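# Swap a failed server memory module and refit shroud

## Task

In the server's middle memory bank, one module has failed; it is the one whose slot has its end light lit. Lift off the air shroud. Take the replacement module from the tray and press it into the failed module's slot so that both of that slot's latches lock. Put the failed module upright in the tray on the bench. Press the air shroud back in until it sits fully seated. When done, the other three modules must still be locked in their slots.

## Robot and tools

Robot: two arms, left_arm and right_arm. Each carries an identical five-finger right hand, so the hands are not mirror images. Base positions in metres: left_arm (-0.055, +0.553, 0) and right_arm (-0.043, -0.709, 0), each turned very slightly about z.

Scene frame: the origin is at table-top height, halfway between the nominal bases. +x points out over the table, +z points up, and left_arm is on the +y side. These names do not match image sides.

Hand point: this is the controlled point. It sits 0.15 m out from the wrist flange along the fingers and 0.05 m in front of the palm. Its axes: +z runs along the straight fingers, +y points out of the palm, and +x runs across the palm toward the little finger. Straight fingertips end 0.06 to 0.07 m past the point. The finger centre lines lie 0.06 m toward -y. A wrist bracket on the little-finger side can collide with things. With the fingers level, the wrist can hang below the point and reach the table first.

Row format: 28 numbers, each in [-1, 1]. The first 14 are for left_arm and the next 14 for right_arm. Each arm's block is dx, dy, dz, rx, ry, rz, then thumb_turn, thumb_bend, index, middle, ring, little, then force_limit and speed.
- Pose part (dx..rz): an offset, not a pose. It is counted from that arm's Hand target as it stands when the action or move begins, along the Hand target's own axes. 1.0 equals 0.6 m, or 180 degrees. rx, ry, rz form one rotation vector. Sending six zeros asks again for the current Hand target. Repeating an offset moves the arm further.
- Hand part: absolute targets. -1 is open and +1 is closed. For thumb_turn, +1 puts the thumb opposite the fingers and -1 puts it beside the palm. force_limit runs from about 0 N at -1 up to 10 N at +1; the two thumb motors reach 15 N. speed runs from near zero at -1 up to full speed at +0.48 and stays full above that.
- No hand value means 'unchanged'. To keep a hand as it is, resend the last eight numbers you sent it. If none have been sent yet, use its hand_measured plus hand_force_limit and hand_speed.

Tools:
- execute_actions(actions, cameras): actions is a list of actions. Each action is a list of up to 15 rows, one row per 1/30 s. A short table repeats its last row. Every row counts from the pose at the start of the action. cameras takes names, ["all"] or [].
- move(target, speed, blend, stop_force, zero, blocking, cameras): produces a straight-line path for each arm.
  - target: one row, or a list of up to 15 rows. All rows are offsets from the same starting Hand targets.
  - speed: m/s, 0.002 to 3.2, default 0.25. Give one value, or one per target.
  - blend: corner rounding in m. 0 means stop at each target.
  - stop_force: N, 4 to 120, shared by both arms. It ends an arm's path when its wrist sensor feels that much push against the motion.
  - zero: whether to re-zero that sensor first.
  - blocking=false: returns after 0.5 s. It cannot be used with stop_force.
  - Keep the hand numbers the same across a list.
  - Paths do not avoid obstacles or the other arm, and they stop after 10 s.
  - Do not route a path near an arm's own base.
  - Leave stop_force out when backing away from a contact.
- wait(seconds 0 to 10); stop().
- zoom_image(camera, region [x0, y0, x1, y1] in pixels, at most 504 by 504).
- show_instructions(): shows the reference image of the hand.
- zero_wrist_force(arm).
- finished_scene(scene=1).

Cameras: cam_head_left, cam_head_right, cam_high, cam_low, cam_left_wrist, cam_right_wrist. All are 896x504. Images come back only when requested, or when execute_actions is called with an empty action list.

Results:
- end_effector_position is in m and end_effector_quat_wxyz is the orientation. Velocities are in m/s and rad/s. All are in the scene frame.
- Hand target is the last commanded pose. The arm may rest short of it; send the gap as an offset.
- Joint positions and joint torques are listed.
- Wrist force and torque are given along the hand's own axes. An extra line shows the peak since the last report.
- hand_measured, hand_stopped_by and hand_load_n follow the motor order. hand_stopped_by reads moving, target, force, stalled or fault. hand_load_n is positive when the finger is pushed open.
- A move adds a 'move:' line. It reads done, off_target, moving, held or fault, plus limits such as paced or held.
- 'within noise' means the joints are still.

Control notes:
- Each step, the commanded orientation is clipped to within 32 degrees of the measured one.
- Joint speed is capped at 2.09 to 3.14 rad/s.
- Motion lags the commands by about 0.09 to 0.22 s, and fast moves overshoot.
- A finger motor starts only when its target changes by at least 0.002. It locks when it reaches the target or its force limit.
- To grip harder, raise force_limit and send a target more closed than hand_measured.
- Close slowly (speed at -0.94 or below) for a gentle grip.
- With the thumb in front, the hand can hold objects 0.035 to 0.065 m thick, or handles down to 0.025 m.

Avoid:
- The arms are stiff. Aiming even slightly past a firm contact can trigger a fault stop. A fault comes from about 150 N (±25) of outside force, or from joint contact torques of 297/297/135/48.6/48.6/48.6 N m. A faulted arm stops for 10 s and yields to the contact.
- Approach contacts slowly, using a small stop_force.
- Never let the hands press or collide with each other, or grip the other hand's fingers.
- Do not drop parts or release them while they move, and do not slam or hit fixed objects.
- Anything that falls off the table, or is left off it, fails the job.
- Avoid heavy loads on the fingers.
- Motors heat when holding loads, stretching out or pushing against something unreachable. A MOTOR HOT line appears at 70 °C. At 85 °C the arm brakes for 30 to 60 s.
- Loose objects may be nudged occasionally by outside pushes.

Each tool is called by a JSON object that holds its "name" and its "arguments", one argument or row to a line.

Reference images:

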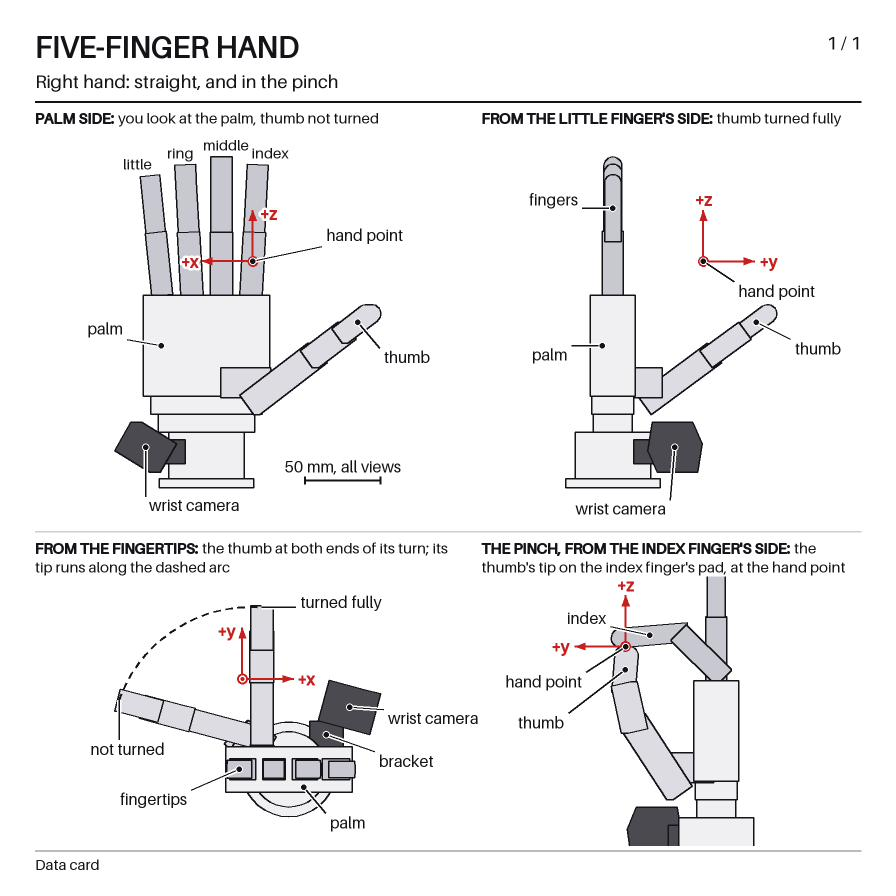

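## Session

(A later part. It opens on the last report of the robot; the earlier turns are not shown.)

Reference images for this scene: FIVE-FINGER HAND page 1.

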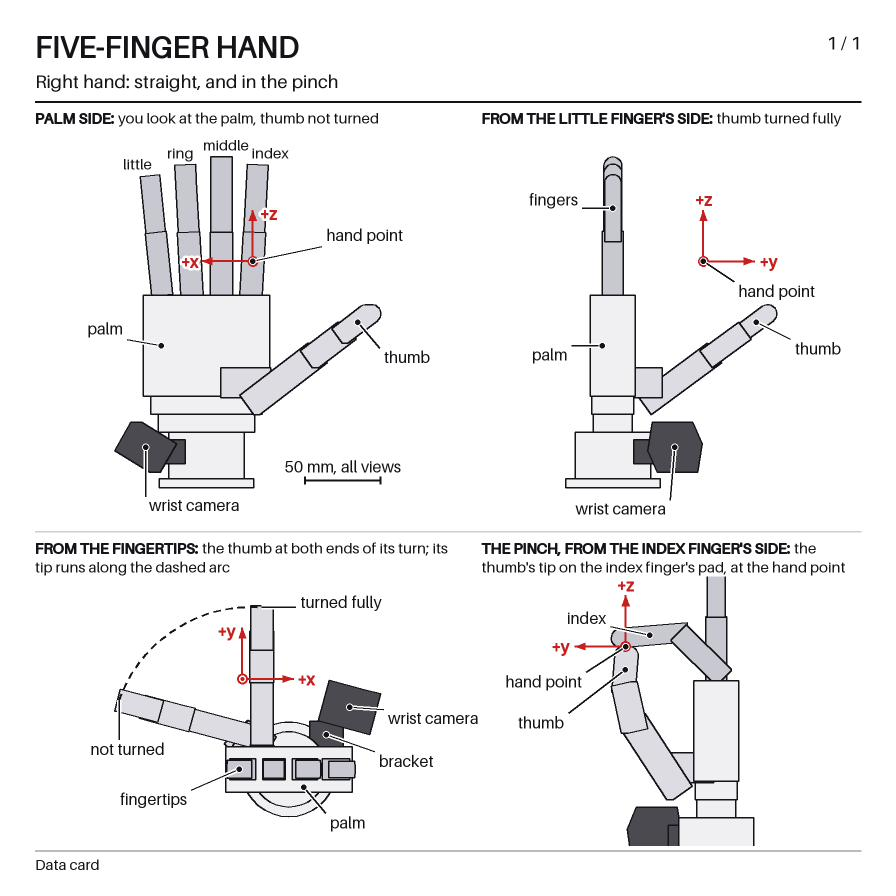

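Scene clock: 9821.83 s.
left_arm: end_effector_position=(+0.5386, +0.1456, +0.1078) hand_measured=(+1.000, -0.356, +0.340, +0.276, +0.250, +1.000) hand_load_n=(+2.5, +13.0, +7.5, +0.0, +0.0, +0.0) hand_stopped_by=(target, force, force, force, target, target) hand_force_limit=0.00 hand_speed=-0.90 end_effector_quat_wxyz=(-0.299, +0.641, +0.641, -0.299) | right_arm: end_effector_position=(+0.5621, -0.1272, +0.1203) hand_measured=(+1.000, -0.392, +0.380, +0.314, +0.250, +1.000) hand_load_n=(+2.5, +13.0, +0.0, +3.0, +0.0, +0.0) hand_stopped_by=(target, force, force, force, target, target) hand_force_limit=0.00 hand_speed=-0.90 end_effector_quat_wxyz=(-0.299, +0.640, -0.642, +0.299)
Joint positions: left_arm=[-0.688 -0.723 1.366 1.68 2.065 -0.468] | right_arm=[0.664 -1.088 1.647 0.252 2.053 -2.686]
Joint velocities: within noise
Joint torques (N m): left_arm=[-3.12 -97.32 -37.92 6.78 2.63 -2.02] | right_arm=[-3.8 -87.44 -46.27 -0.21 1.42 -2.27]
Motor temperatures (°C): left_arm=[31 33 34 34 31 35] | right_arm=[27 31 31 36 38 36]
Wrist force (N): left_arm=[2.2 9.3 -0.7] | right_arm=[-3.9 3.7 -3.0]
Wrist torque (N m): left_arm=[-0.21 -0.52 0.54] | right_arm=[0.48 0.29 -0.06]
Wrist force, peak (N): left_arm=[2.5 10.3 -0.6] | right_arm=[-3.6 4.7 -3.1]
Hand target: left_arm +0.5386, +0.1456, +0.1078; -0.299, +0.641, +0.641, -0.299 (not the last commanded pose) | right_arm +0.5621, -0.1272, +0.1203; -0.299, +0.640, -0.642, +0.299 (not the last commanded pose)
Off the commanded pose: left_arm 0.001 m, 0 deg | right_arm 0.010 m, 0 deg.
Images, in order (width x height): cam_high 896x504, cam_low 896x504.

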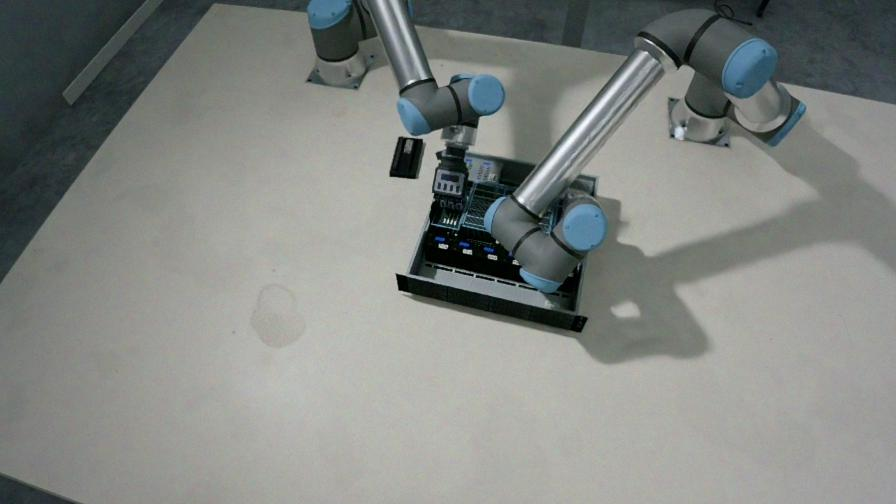

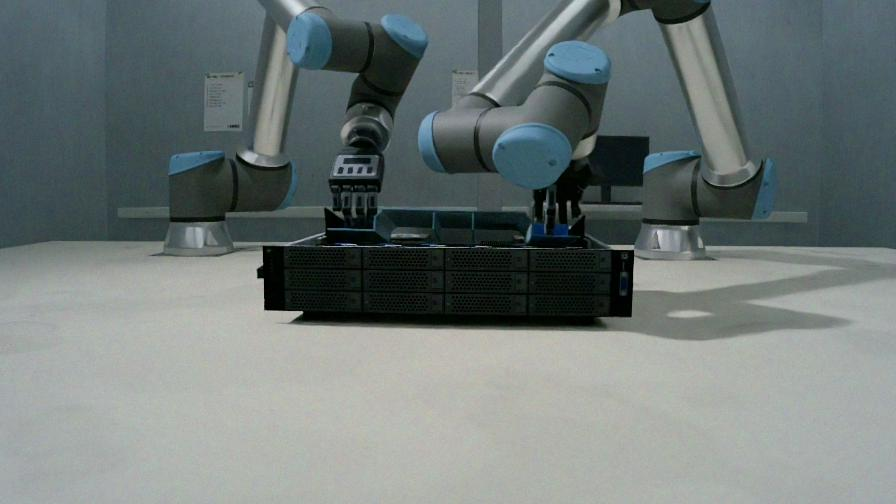

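{"name": "execute_actions", "arguments": {
  "actions": [],
  "cameras": ["cam_low","cam_high"]
}}

Scene clock: 9840.77 s.
left_arm: end_effector_position=(+0.5386, +0.1456, +0.1078) hand_measured=(+1.000, -0.356, +0.340, +0.276, +0.250, +1.000) hand_load_n=(+2.5, +13.0, +7.5, +0.0, +0.0, +0.5) hand_stopped_by=(target, force, force, force, target, target) hand_force_limit=0.00 hand_speed=-0.90 end_effector_quat_wxyz=(-0.299, +0.641, +0.641, -0.299) | right_arm: end_effector_position=(+0.5621, -0.1272, +0.1203) hand_measured=(+1.000, -0.392, +0.380, +0.314, +0.250, +1.000) hand_load_n=(+2.5, +13.0, +0.0, +2.5, +0.0, +0.0) hand_stopped_by=(target, force, force, force, target, target) hand_force_limit=0.00 hand_speed=-0.90 end_effector_quat_wxyz=(-0.299, +0.640, -0.642, +0.299)
Joint positions: left_arm=[-0.688 -0.723 1.366 1.68 2.065 -0.468] | right_arm=[0.664 -1.088 1.647 0.252 2.053 -2.686]
Joint velocities: within noise
Joint torques (N m): left_arm=[-5.14 -96.92 -38.73 7.47 2.34 -1.62] | right_arm=[-3.51 -87.1 -45.51 0 1.62 -2.51]
Motor temperatures (°C): left_arm=[31 33 34 34 31 35] | right_arm=[27 31 31 36 38 36]
Wrist force (N): left_arm=[2.7 9.4 -0.9] | right_arm=[-3.9 3.9 -3.1]
Wrist torque (N m): left_arm=[-0.18 -0.59 0.57] | right_arm=[0.51 0.29 -0.06]
Wrist force, peak (N): left_arm=[2.9 10.0 -0.7] | right_arm=[-4.1 4.4 -3.2]
Hand target: left_arm +0.5386, +0.1456, +0.1078; -0.299, +0.641, +0.641, -0.299 (not the last commanded pose) | right_arm +0.5621, -0.1272, +0.1203; -0.299, +0.640, -0.642, +0.299 (not the last commanded pose)
Off the commanded pose: left_arm 0.001 m, 0 deg | right_arm 0.010 m, 0 deg.
Images, in order (width x height): cam_high 896x504, cam_low 896x504.

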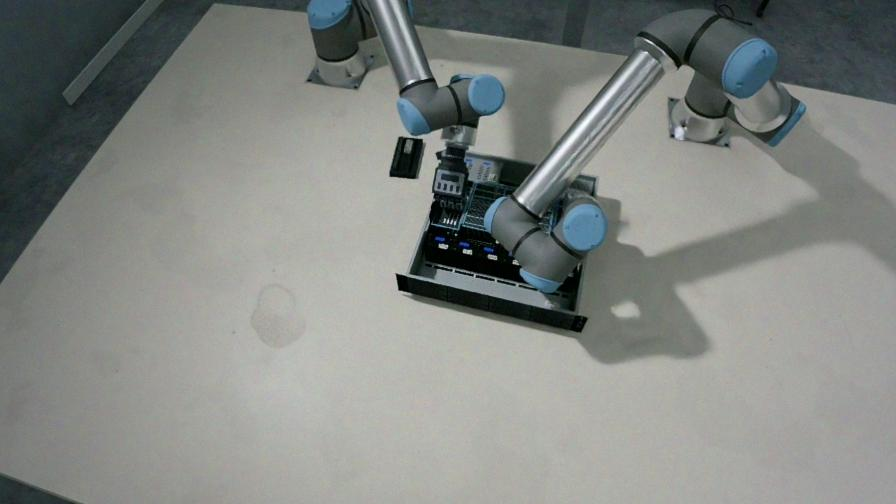

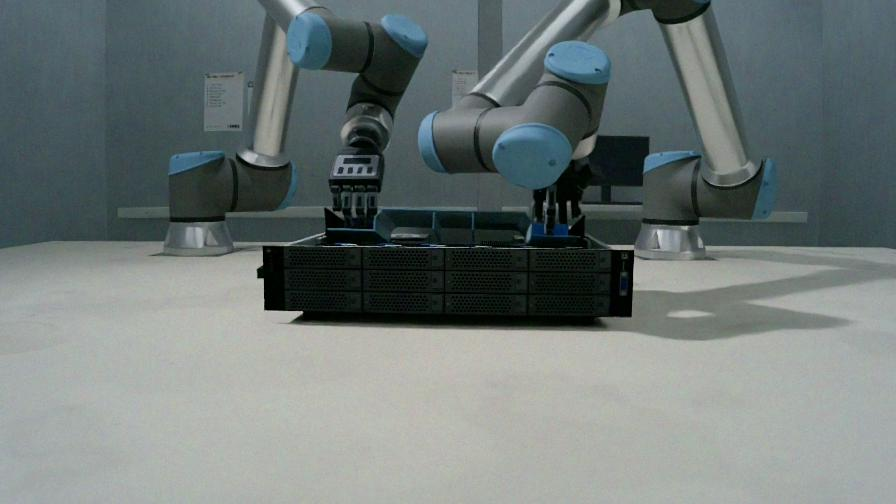

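{"name": "move", "arguments": {
  "target": [0,-0.04941,-0.04147,0,0,0,1,0.3,0.8,0.8,0.25,1,0.0,-0.9,0,-0.03792,-0.03183,0,0,0,1,0.3,0.8,0.8,0.25,1,0.0,-0.9],
  "speed": 0.02,
  "cameras": ["cam_low"]
}}

Scene clock: 9847.93 s.
left_arm: end_effector_position=(+0.5387, +0.1456, +0.1466) hand_measured=(+1.000, -0.356, +0.342, +0.276, +0.250, +1.000) hand_load_n=(+2.0, +10.0, +5.0, +1.0, +0.0, +0.0) hand_stopped_by=(target, force, force, force, target, target) hand_force_limit=0.00 hand_speed=-0.90 end_effector_quat_wxyz=(-0.299, +0.641, +0.641, -0.299) | right_arm: end_effector_position=(+0.5621, -0.1273, +0.1502) hand_measured=(+1.000, -0.392, +0.380, +0.312, +0.250, +1.000) hand_load_n=(+2.0, +9.0, +1.0, +6.0, +0.0, +0.0) hand_stopped_by=(target, force, force, force, target, target) hand_force_limit=0.00 hand_speed=-0.90 end_effector_quat_wxyz=(-0.299, +0.640, -0.642, +0.299)
Joint positions: left_arm=[-0.688 -0.761 1.357 1.727 2.065 -0.468] | right_arm=[0.664 -1.113 1.625 0.299 2.053 -2.686]
Joint torques (N m): left_arm=[5.49 -80.37 -41.01 3.4 -0.46 2.05] | right_arm=[-11.73 -70.7 -39.13 0.35 -0.1 -3.78]
Wrist force (N): left_arm=[4.5 6.3 10.3] | right_arm=[-2.0 2.7 -1.9]
Wrist torque (N m): left_arm=[0.00 -0.77 0.50] | right_arm=[0.42 0.23 0.11]
Wrist force, peak (N): left_arm=[3.4 15.4 3.1] | right_arm=[-3.9 4.6 -2.9]
Hand target: left_arm +0.5386, +0.1456, +0.1465; -0.299, +0.641, +0.641, -0.299 | right_arm +0.5621, -0.1273, +0.1500; -0.299, +0.640, -0.642, +0.299
Off the commanded pose: left_arm 0.000 m, 0 deg | right_arm 0.000 m, 0 deg.
move: done
Images, in order (width x height): cam_low 896x504.

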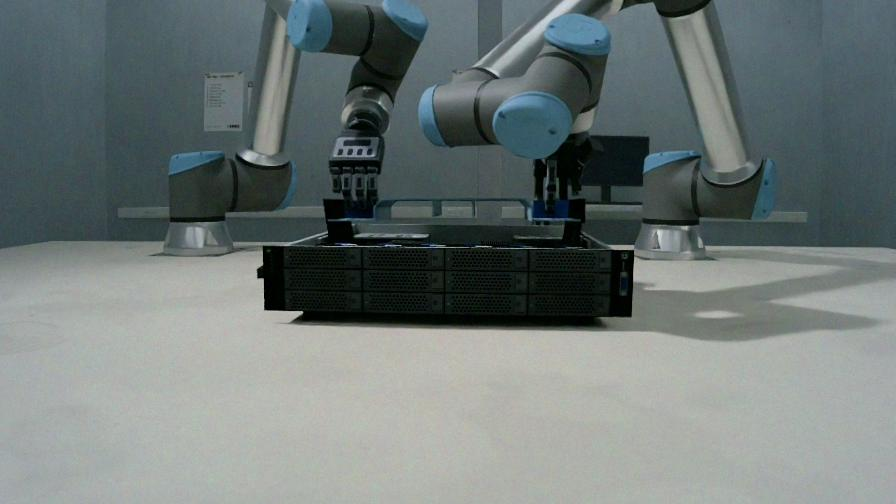

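{"name": "zoom_image", "arguments": {
  "camera": "cam_low",
  "region": [300, 180, 600, 260]
}}

{"name": "zoom_image", "arguments": {
  "camera": "cam_low",
  "region": [310, 195, 370, 255]
}}

{"name": "zoom_image", "arguments": {
  "camera": "cam_low",
  "region": [540, 195, 600, 255]
}}

Scaled by 1.680 from the camera's 896x504 image, which has a finer 1280x720 frame.

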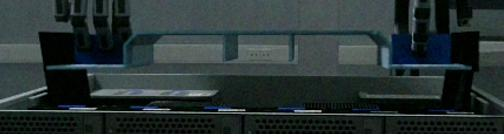

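Scaled by 8.400 from the camera's 896x504 image, which has a finer 1280x720 frame.

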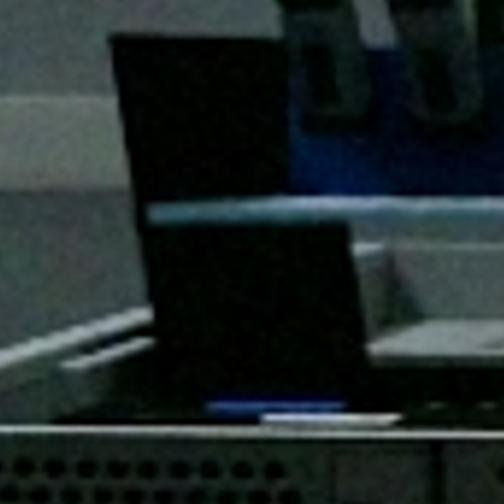

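Scaled by 8.400 from the camera's 896x504 image, which has a finer 1280x720 frame.

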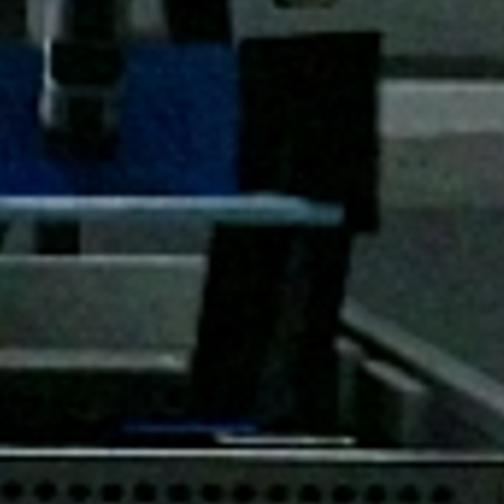

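{"name": "wait", "arguments": {
  "seconds": 0.1,
  "cameras": ["cam_head_left","cam_head_right","cam_left_wrist","cam_right_wrist","cam_low"]
}}

Scene clock: 9868.60 s.
left_arm: end_effector_position=(+0.5386, +0.1456, +0.1465) hand_measured=(+1.000, -0.356, +0.342, +0.276, +0.250, +1.000) hand_load_n=(+1.5, +10.0, +5.0, +1.0, +0.0, +0.0) hand_stopped_by=(target, force, force, force, target, target) hand_force_limit=0.00 hand_speed=-0.90 end_effector_quat_wxyz=(-0.299, +0.641, +0.641, -0.299) | right_arm: end_effector_position=(+0.5621, -0.1273, +0.1500) hand_measured=(+1.000, -0.392, +0.380, +0.312, +0.250, +1.000) hand_load_n=(+2.0, +9.0, +1.0, +6.0, +0.0, +0.0) hand_stopped_by=(target, force, force, force, target, target) hand_force_limit=0.00 hand_speed=-0.90 end_effector_quat_wxyz=(-0.299, +0.640, -0.642, +0.299)
Joint positions: left_arm=[-0.688 -0.761 1.357 1.727 2.065 -0.468] | right_arm=[0.664 -1.113 1.625 0.299 2.053 -2.686]
Joint torques (N m): left_arm=[4.39 -78.69 -23.4 2.29 -0.2 3.95] | right_arm=[-10.92 -62.24 -27.22 -0.94 0 -3.28]
Wrist force (N): left_arm=[5.1 6.3 10.3] | right_arm=[-2.0 2.1 -1.6]
Wrist torque (N m): left_arm=[0.01 -0.84 0.53] | right_arm=[0.31 0.25 0.08]
Wrist force, peak (N): left_arm=[5.0 6.5 10.8] | right_arm=[-2.2 3.0 -2.1]
Hand target: left_arm +0.5386, +0.1456, +0.1465; -0.299, +0.641, +0.641, -0.299 | right_arm +0.5621, -0.1273, +0.1500; -0.299, +0.640, -0.642, +0.299
Off the commanded pose: left_arm 0.000 m, 0 deg | right_arm 0.000 m, 0 deg.
wait: 0.10 s; at rest from the start
Images, in order (width x height): cam_head_left 896x504, cam_head_right 896x504, cam_low 896x504, cam_left_wrist 896x504, cam_right_wrist 896x504.

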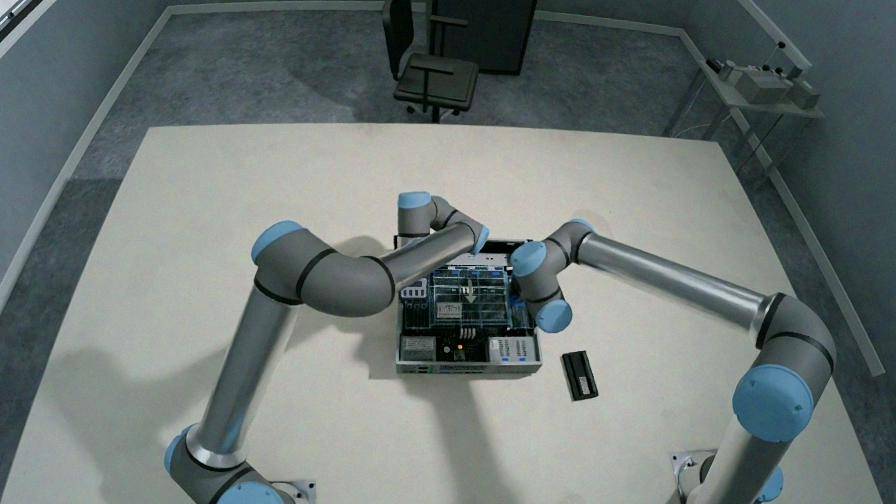

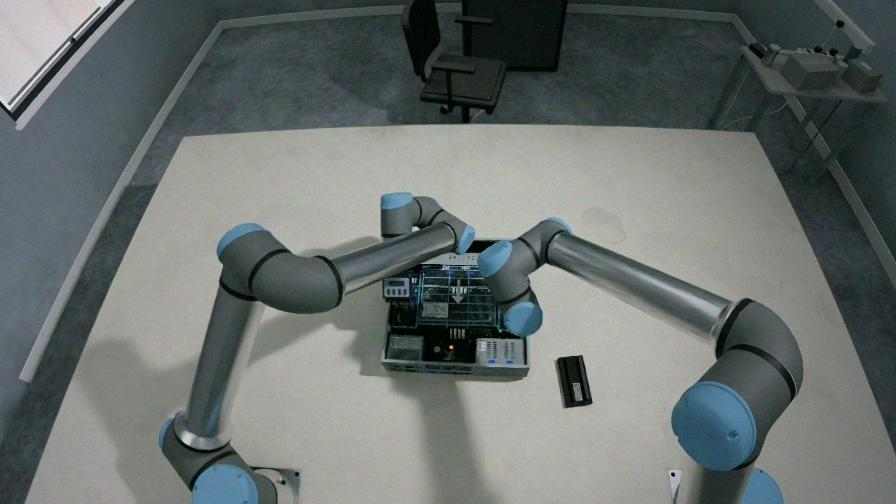

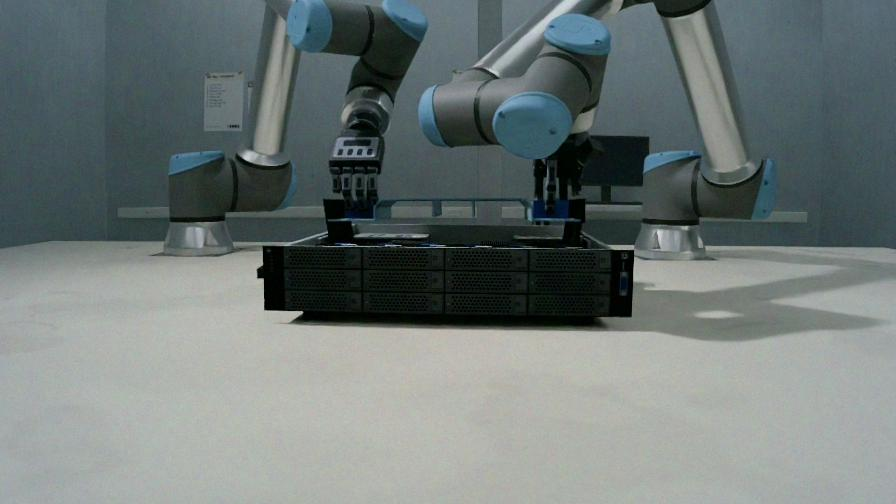

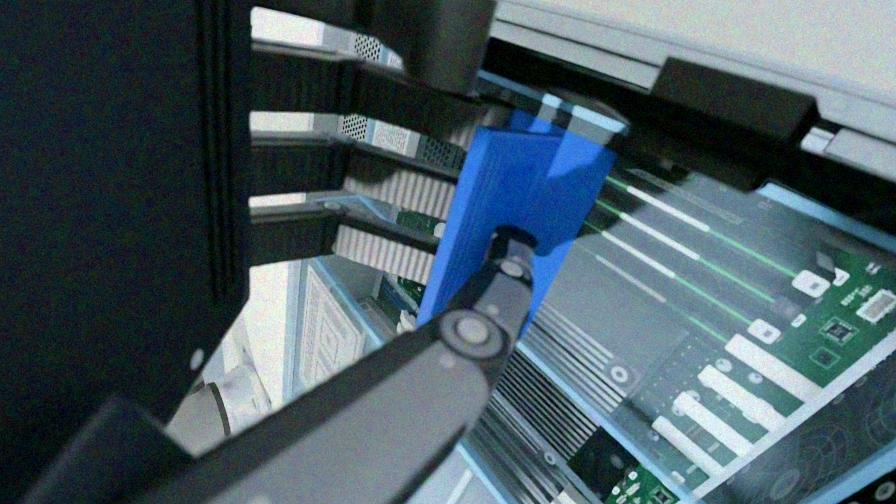

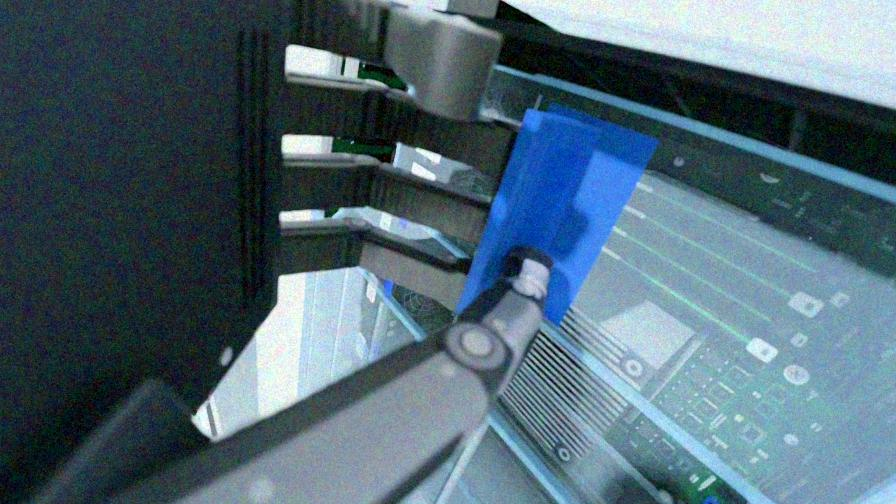

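{"name": "zoom_image", "arguments": {
  "camera": "cam_left_wrist",
  "region": [480, 0, 896, 240]
}}

{"name": "zoom_image", "arguments": {
  "camera": "cam_right_wrist",
  "region": [480, 0, 896, 240]
}}

Scaled by 1.212 from the camera's 896x504 image, which has a finer 1280x720 frame.

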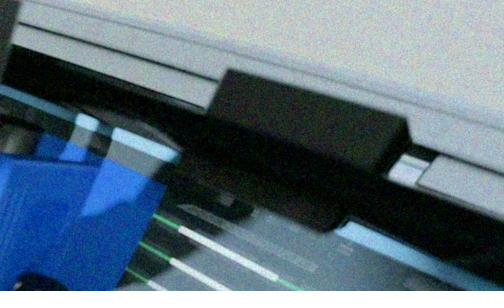

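Scaled by 1.212 from the camera's 896x504 image, which has a finer 1280x720 frame.

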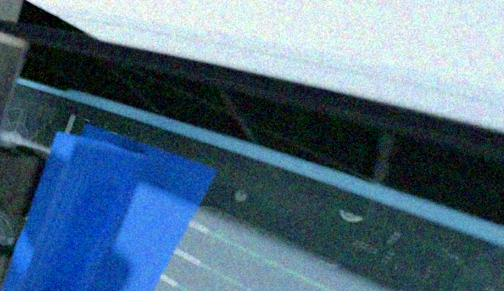

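{"name": "zoom_image", "arguments": {
  "camera": "cam_right_wrist",
  "region": [420, 80, 720, 340]
}}

{"name": "zoom_image", "arguments": {
  "camera": "cam_left_wrist",
  "region": [380, 80, 680, 340]
}}

Scaled by 1.680 from the camera's 896x504 image, which has a finer 1280x720 frame.

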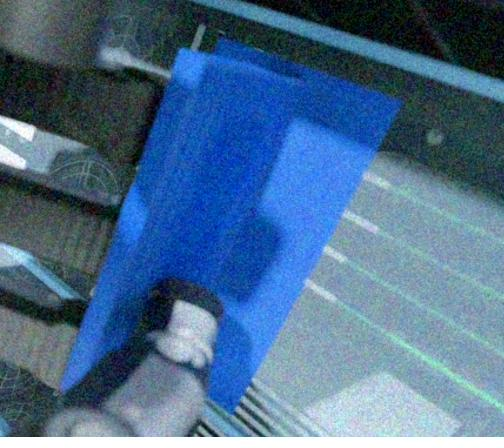

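Scaled by 1.680 from the camera's 896x504 image, which has a finer 1280x720 frame.

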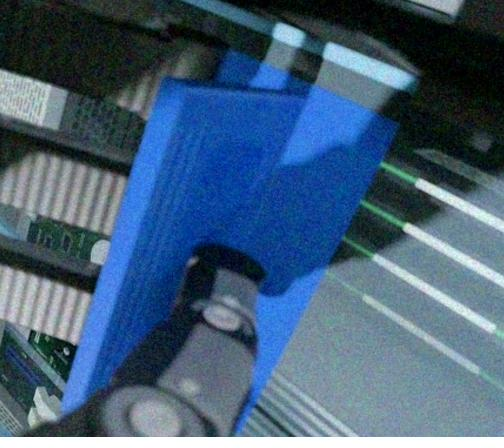

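{"name": "zoom_image", "arguments": {
  "camera": "cam_left_wrist",
  "region": [620, 30, 896, 220]
}}

Scaled by 1.826 from the camera's 896x504 image, which has a finer 1280x720 frame.

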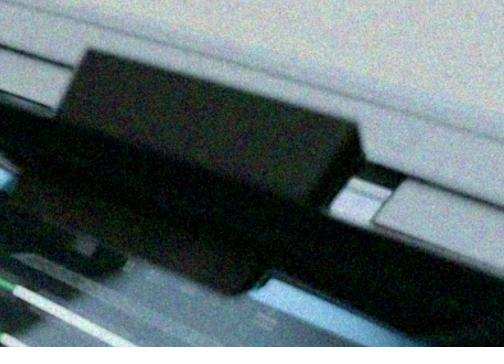

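{"name": "move", "arguments": {
  "target": [0,0.03077,0.02583,0,0,0,1,0.3,0.8,0.8,0.25,1,0.0,-0.9,0,0.03064,0.02572,0,0,0,1,0.3,0.8,0.8,0.25,1,0.0,-0.9],
  "speed": 0.02,
  "stop_force": 6,
  "cameras": ["cam_low","cam_left_wrist","cam_right_wrist"]
}}

Scene clock: 9964.47 s.
left_arm: end_effector_position=(+0.5386, +0.1456, +0.1223) hand_measured=(+1.000, -0.356, +0.342, +0.276, +0.250, +1.000) hand_load_n=(+1.5, +9.5, +8.0, +0.5, +0.0, +0.0) hand_stopped_by=(target, force, force, force, target, target) hand_force_limit=0.00 hand_speed=-0.90 end_effector_quat_wxyz=(-0.299, +0.641, +0.641, -0.299) | right_arm: end_effector_position=(+0.5621, -0.1272, +0.1260) hand_measured=(+1.000, -0.392, +0.380, +0.312, +0.250, +1.000) hand_load_n=(+2.0, +9.5, +0.0, +5.0, +0.0, +0.0) hand_stopped_by=(target, force, force, force, target, target) hand_force_limit=0.00 hand_speed=-0.90 end_effector_quat_wxyz=(-0.299, +0.640, -0.642, +0.299)
Joint positions: left_arm=[-0.688 -0.738 1.363 1.698 2.065 -0.468] | right_arm=[0.664 -1.093 1.643 0.261 2.053 -2.686]
Joint torques (N m): left_arm=[-6.31 -100.23 -41.28 7.2 2.57 -0.64] | right_arm=[8.87 -86.14 -46.6 4.56 2.67 2.35]
Wrist force (N): left_arm=[4.0 6.3 9.9] | right_arm=[-2.6 1.6 -3.0]
Wrist torque (N m): left_arm=[-0.03 -0.71 0.56] | right_arm=[0.42 0.22 -0.04]
Wrist force, peak (N): left_arm=[5.0 7.0 10.5] | right_arm=[-2.5 1.8 -4.5]
Hand target: left_arm +0.5386, +0.1456, +0.1224; -0.299, +0.641, +0.641, -0.299 | right_arm +0.5621, -0.1272, +0.1260; -0.299, +0.640, -0.642, +0.299
Off the commanded pose: left_arm 0.000 m, 0 deg | right_arm 0.000 m, 0 deg.
move: done
Images, in order (width x height): cam_low 896x504, cam_left_wrist 896x504, cam_right_wrist 896x504.

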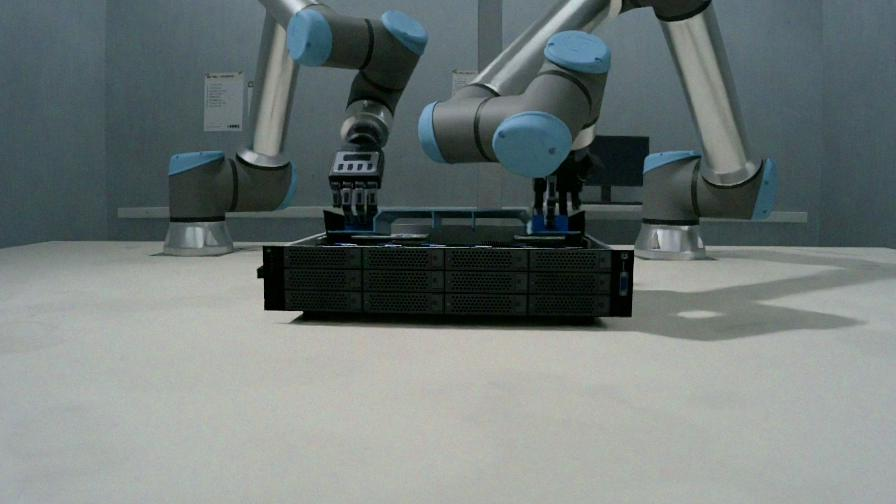

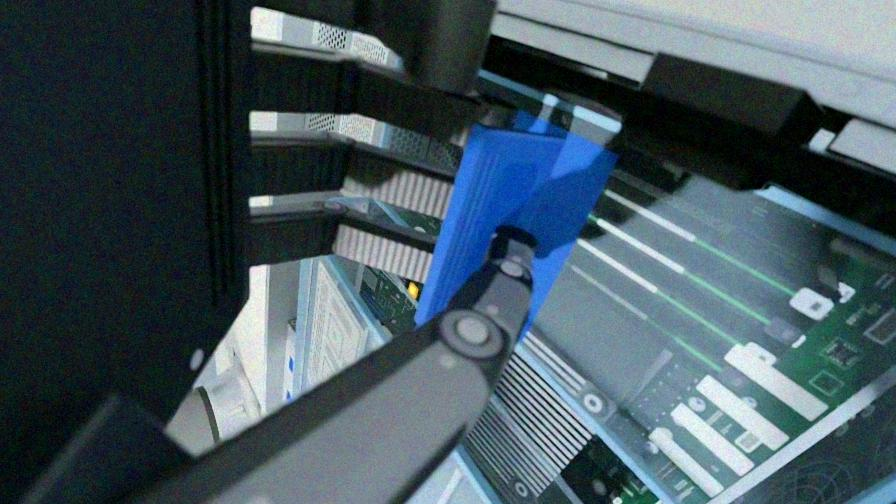

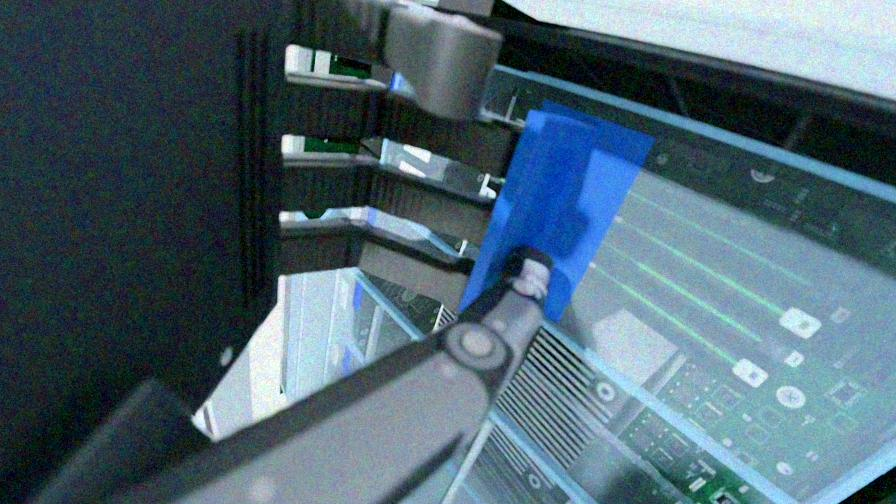

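{"name": "zoom_image", "arguments": {
  "camera": "cam_left_wrist",
  "region": [620, 30, 896, 220]
}}

{"name": "zoom_image", "arguments": {
  "camera": "cam_low",
  "region": [310, 195, 370, 255]
}}

{"name": "zoom_image", "arguments": {
  "camera": "cam_low",
  "region": [550, 195, 610, 255]
}}

Scaled by 1.826 from the camera's 896x504 image, which has a finer 1280x720 frame.

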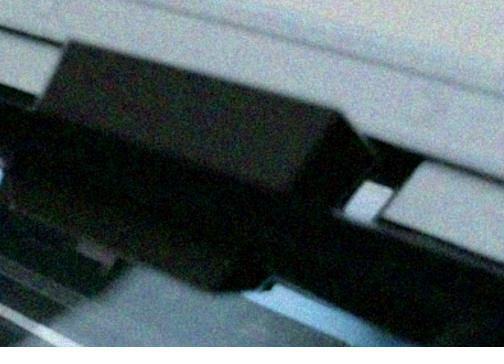

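Scaled by 8.400 from the camera's 896x504 image, which has a finer 1280x720 frame.

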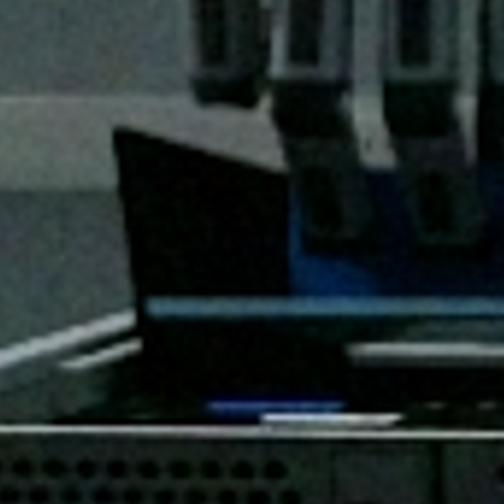

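Scaled by 8.400 from the camera's 896x504 image, which has a finer 1280x720 frame.

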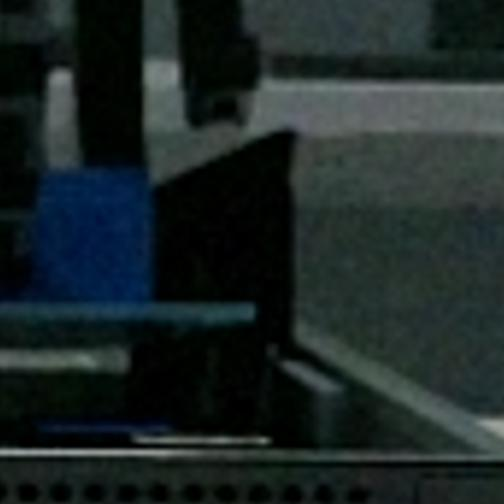

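{"name": "zoom_image", "arguments": {
  "camera": "cam_low",
  "region": [310, 180, 460, 265]
}}

{"name": "zoom_image", "arguments": {
  "camera": "cam_low",
  "region": [450, 180, 600, 265]
}}

Scaled by 3.360 from the camera's 896x504 image, which has a finer 1280x720 frame.

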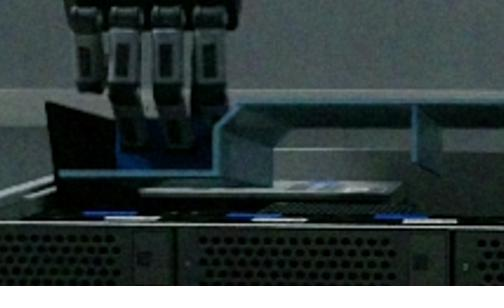

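Scaled by 3.360 from the camera's 896x504 image, which has a finer 1280x720 frame.

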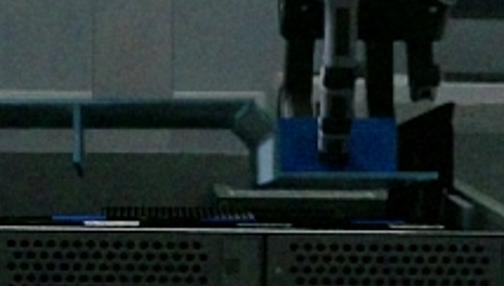

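{"name": "move", "arguments": {
  "target": [
    [0,-0.01787,-0.0150,0,0,0,1,0.3,0.8,0.8,0.25,1,0.0,-0.9,0,-0.01787,-0.0150,0,0,0,1,0.3,0.8,0.8,0.25,1,0.0,-0.9],
    [0,-0.02109,-0.01117,0,0,0,1,0.3,0.8,0.8,0.25,1,0.0,-0.9,0,-0.01466,-0.01883,0,0,0,1,0.3,0.8,0.8,0.25,1,0.0,-0.9]
  ],
  "speed": 0.02,
  "cameras": ["cam_low","cam_left_wrist","cam_right_wrist"]
}}

{"name": "zoom_image", "arguments": {
  "camera": "cam_low",
  "region": [310, 185, 380, 255]
}}

{"name": "zoom_image", "arguments": {
  "camera": "cam_low",
  "region": [535, 185, 605, 255]
}}

Scene clock: 10027.73 s.
left_arm: end_effector_position=(+0.5355, +0.1456, +0.1363) hand_measured=(+1.000, -0.356, +0.342, +0.276, +0.250, +1.000) hand_load_n=(+2.0, +10.0, +5.0, +1.0, +0.0, +0.5) hand_stopped_by=(target, force, force, force, target, target) hand_force_limit=0.00 hand_speed=-0.90 end_effector_quat_wxyz=(-0.299, +0.641, +0.641, -0.299) | right_arm: end_effector_position=(+0.5589, -0.1273, +0.1400) hand_measured=(+1.000, -0.392, +0.380, +0.312, +0.250, +1.000) hand_load_n=(+1.5, +8.5, +2.5, +6.0, +0.0, +0.0) hand_stopped_by=(target, force, force, force, target, target) hand_force_limit=0.00 hand_speed=-0.90 end_effector_quat_wxyz=(-0.299, +0.640, -0.642, +0.299)
Joint positions: left_arm=[-0.691 -0.755 1.367 1.71 2.067 -0.47] | right_arm=[0.667 -1.108 1.637 0.282 2.055 -2.683]
Joint torques (N m): left_arm=[8.87 -76.86 -46.03 5.5 0.59 -0.84] | right_arm=[-7.56 -68.27 -42.55 -1.24 0.55 -0.71]
Wrist force (N): left_arm=[4.0 6.1 9.9] | right_arm=[-3.1 2.8 -1.7]
Wrist torque (N m): left_arm=[-0.01 -0.81 0.54] | right_arm=[0.40 0.28 0.05]
Wrist force, peak (N): left_arm=[4.4 6.7 10.4] | right_arm=[-2.9 1.4 -3.8]
Hand target: left_arm +0.5356, +0.1456, +0.1364; -0.299, +0.641, +0.641, -0.299 | right_arm +0.5591, -0.1272, +0.1400; -0.299, +0.640, -0.642, +0.299
Off the commanded pose: left_arm 0.000 m, 0 deg | right_arm 0.000 m, 0 deg.
move: done
Images, in order (width x height): cam_low 896x504, cam_left_wrist 896x504, cam_right_wrist 896x504.

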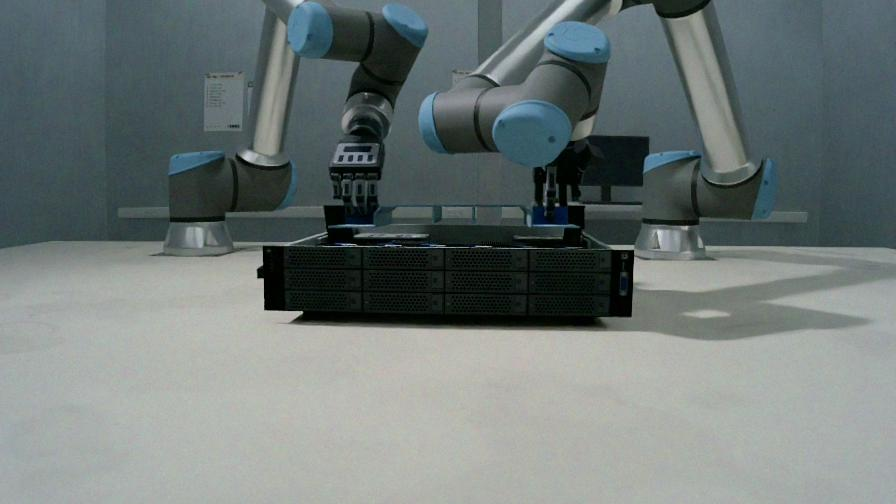

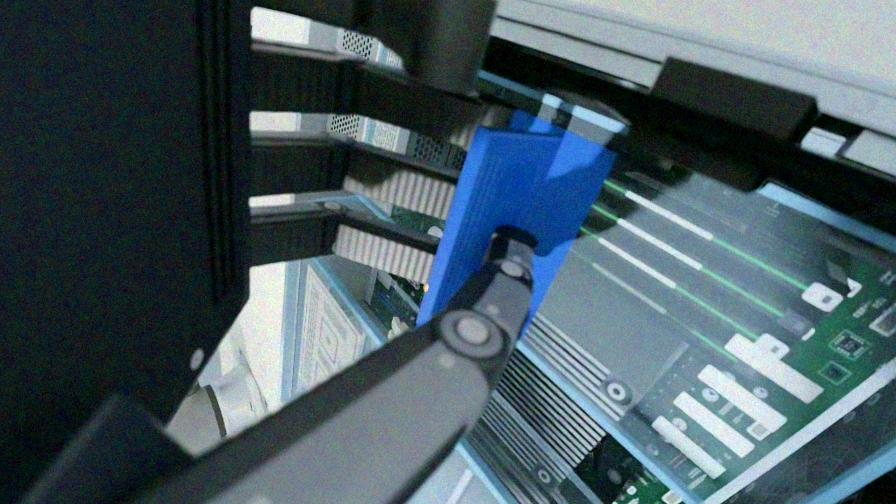

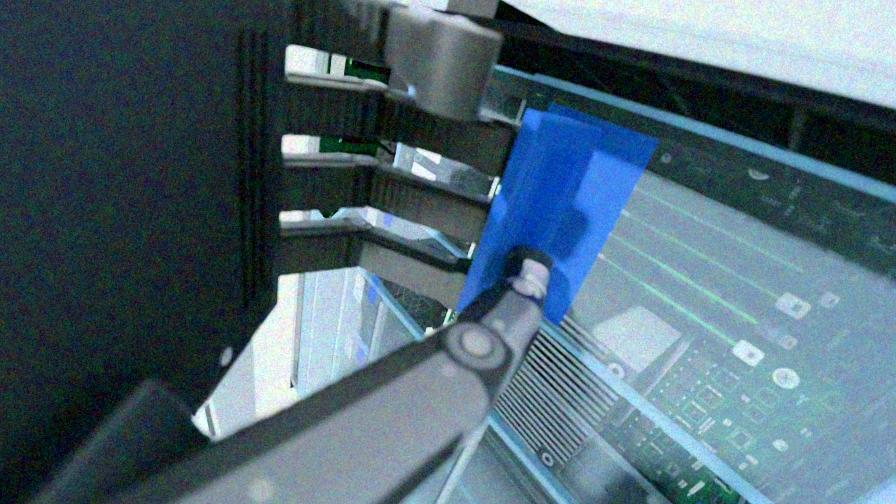

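Scaled by 7.200 from the camera's 896x504 image, which has a finer 1280x720 frame.

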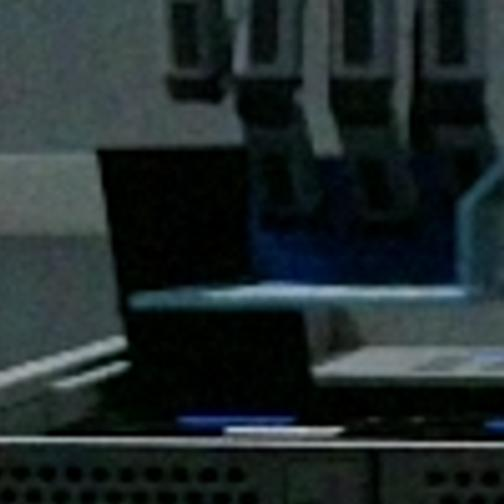

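Scaled by 7.200 from the camera's 896x504 image, which has a finer 1280x720 frame.

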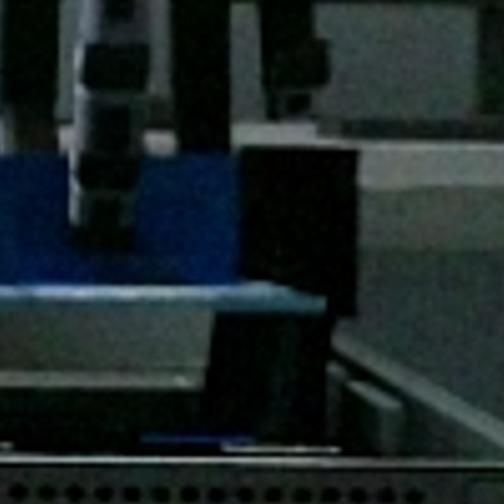

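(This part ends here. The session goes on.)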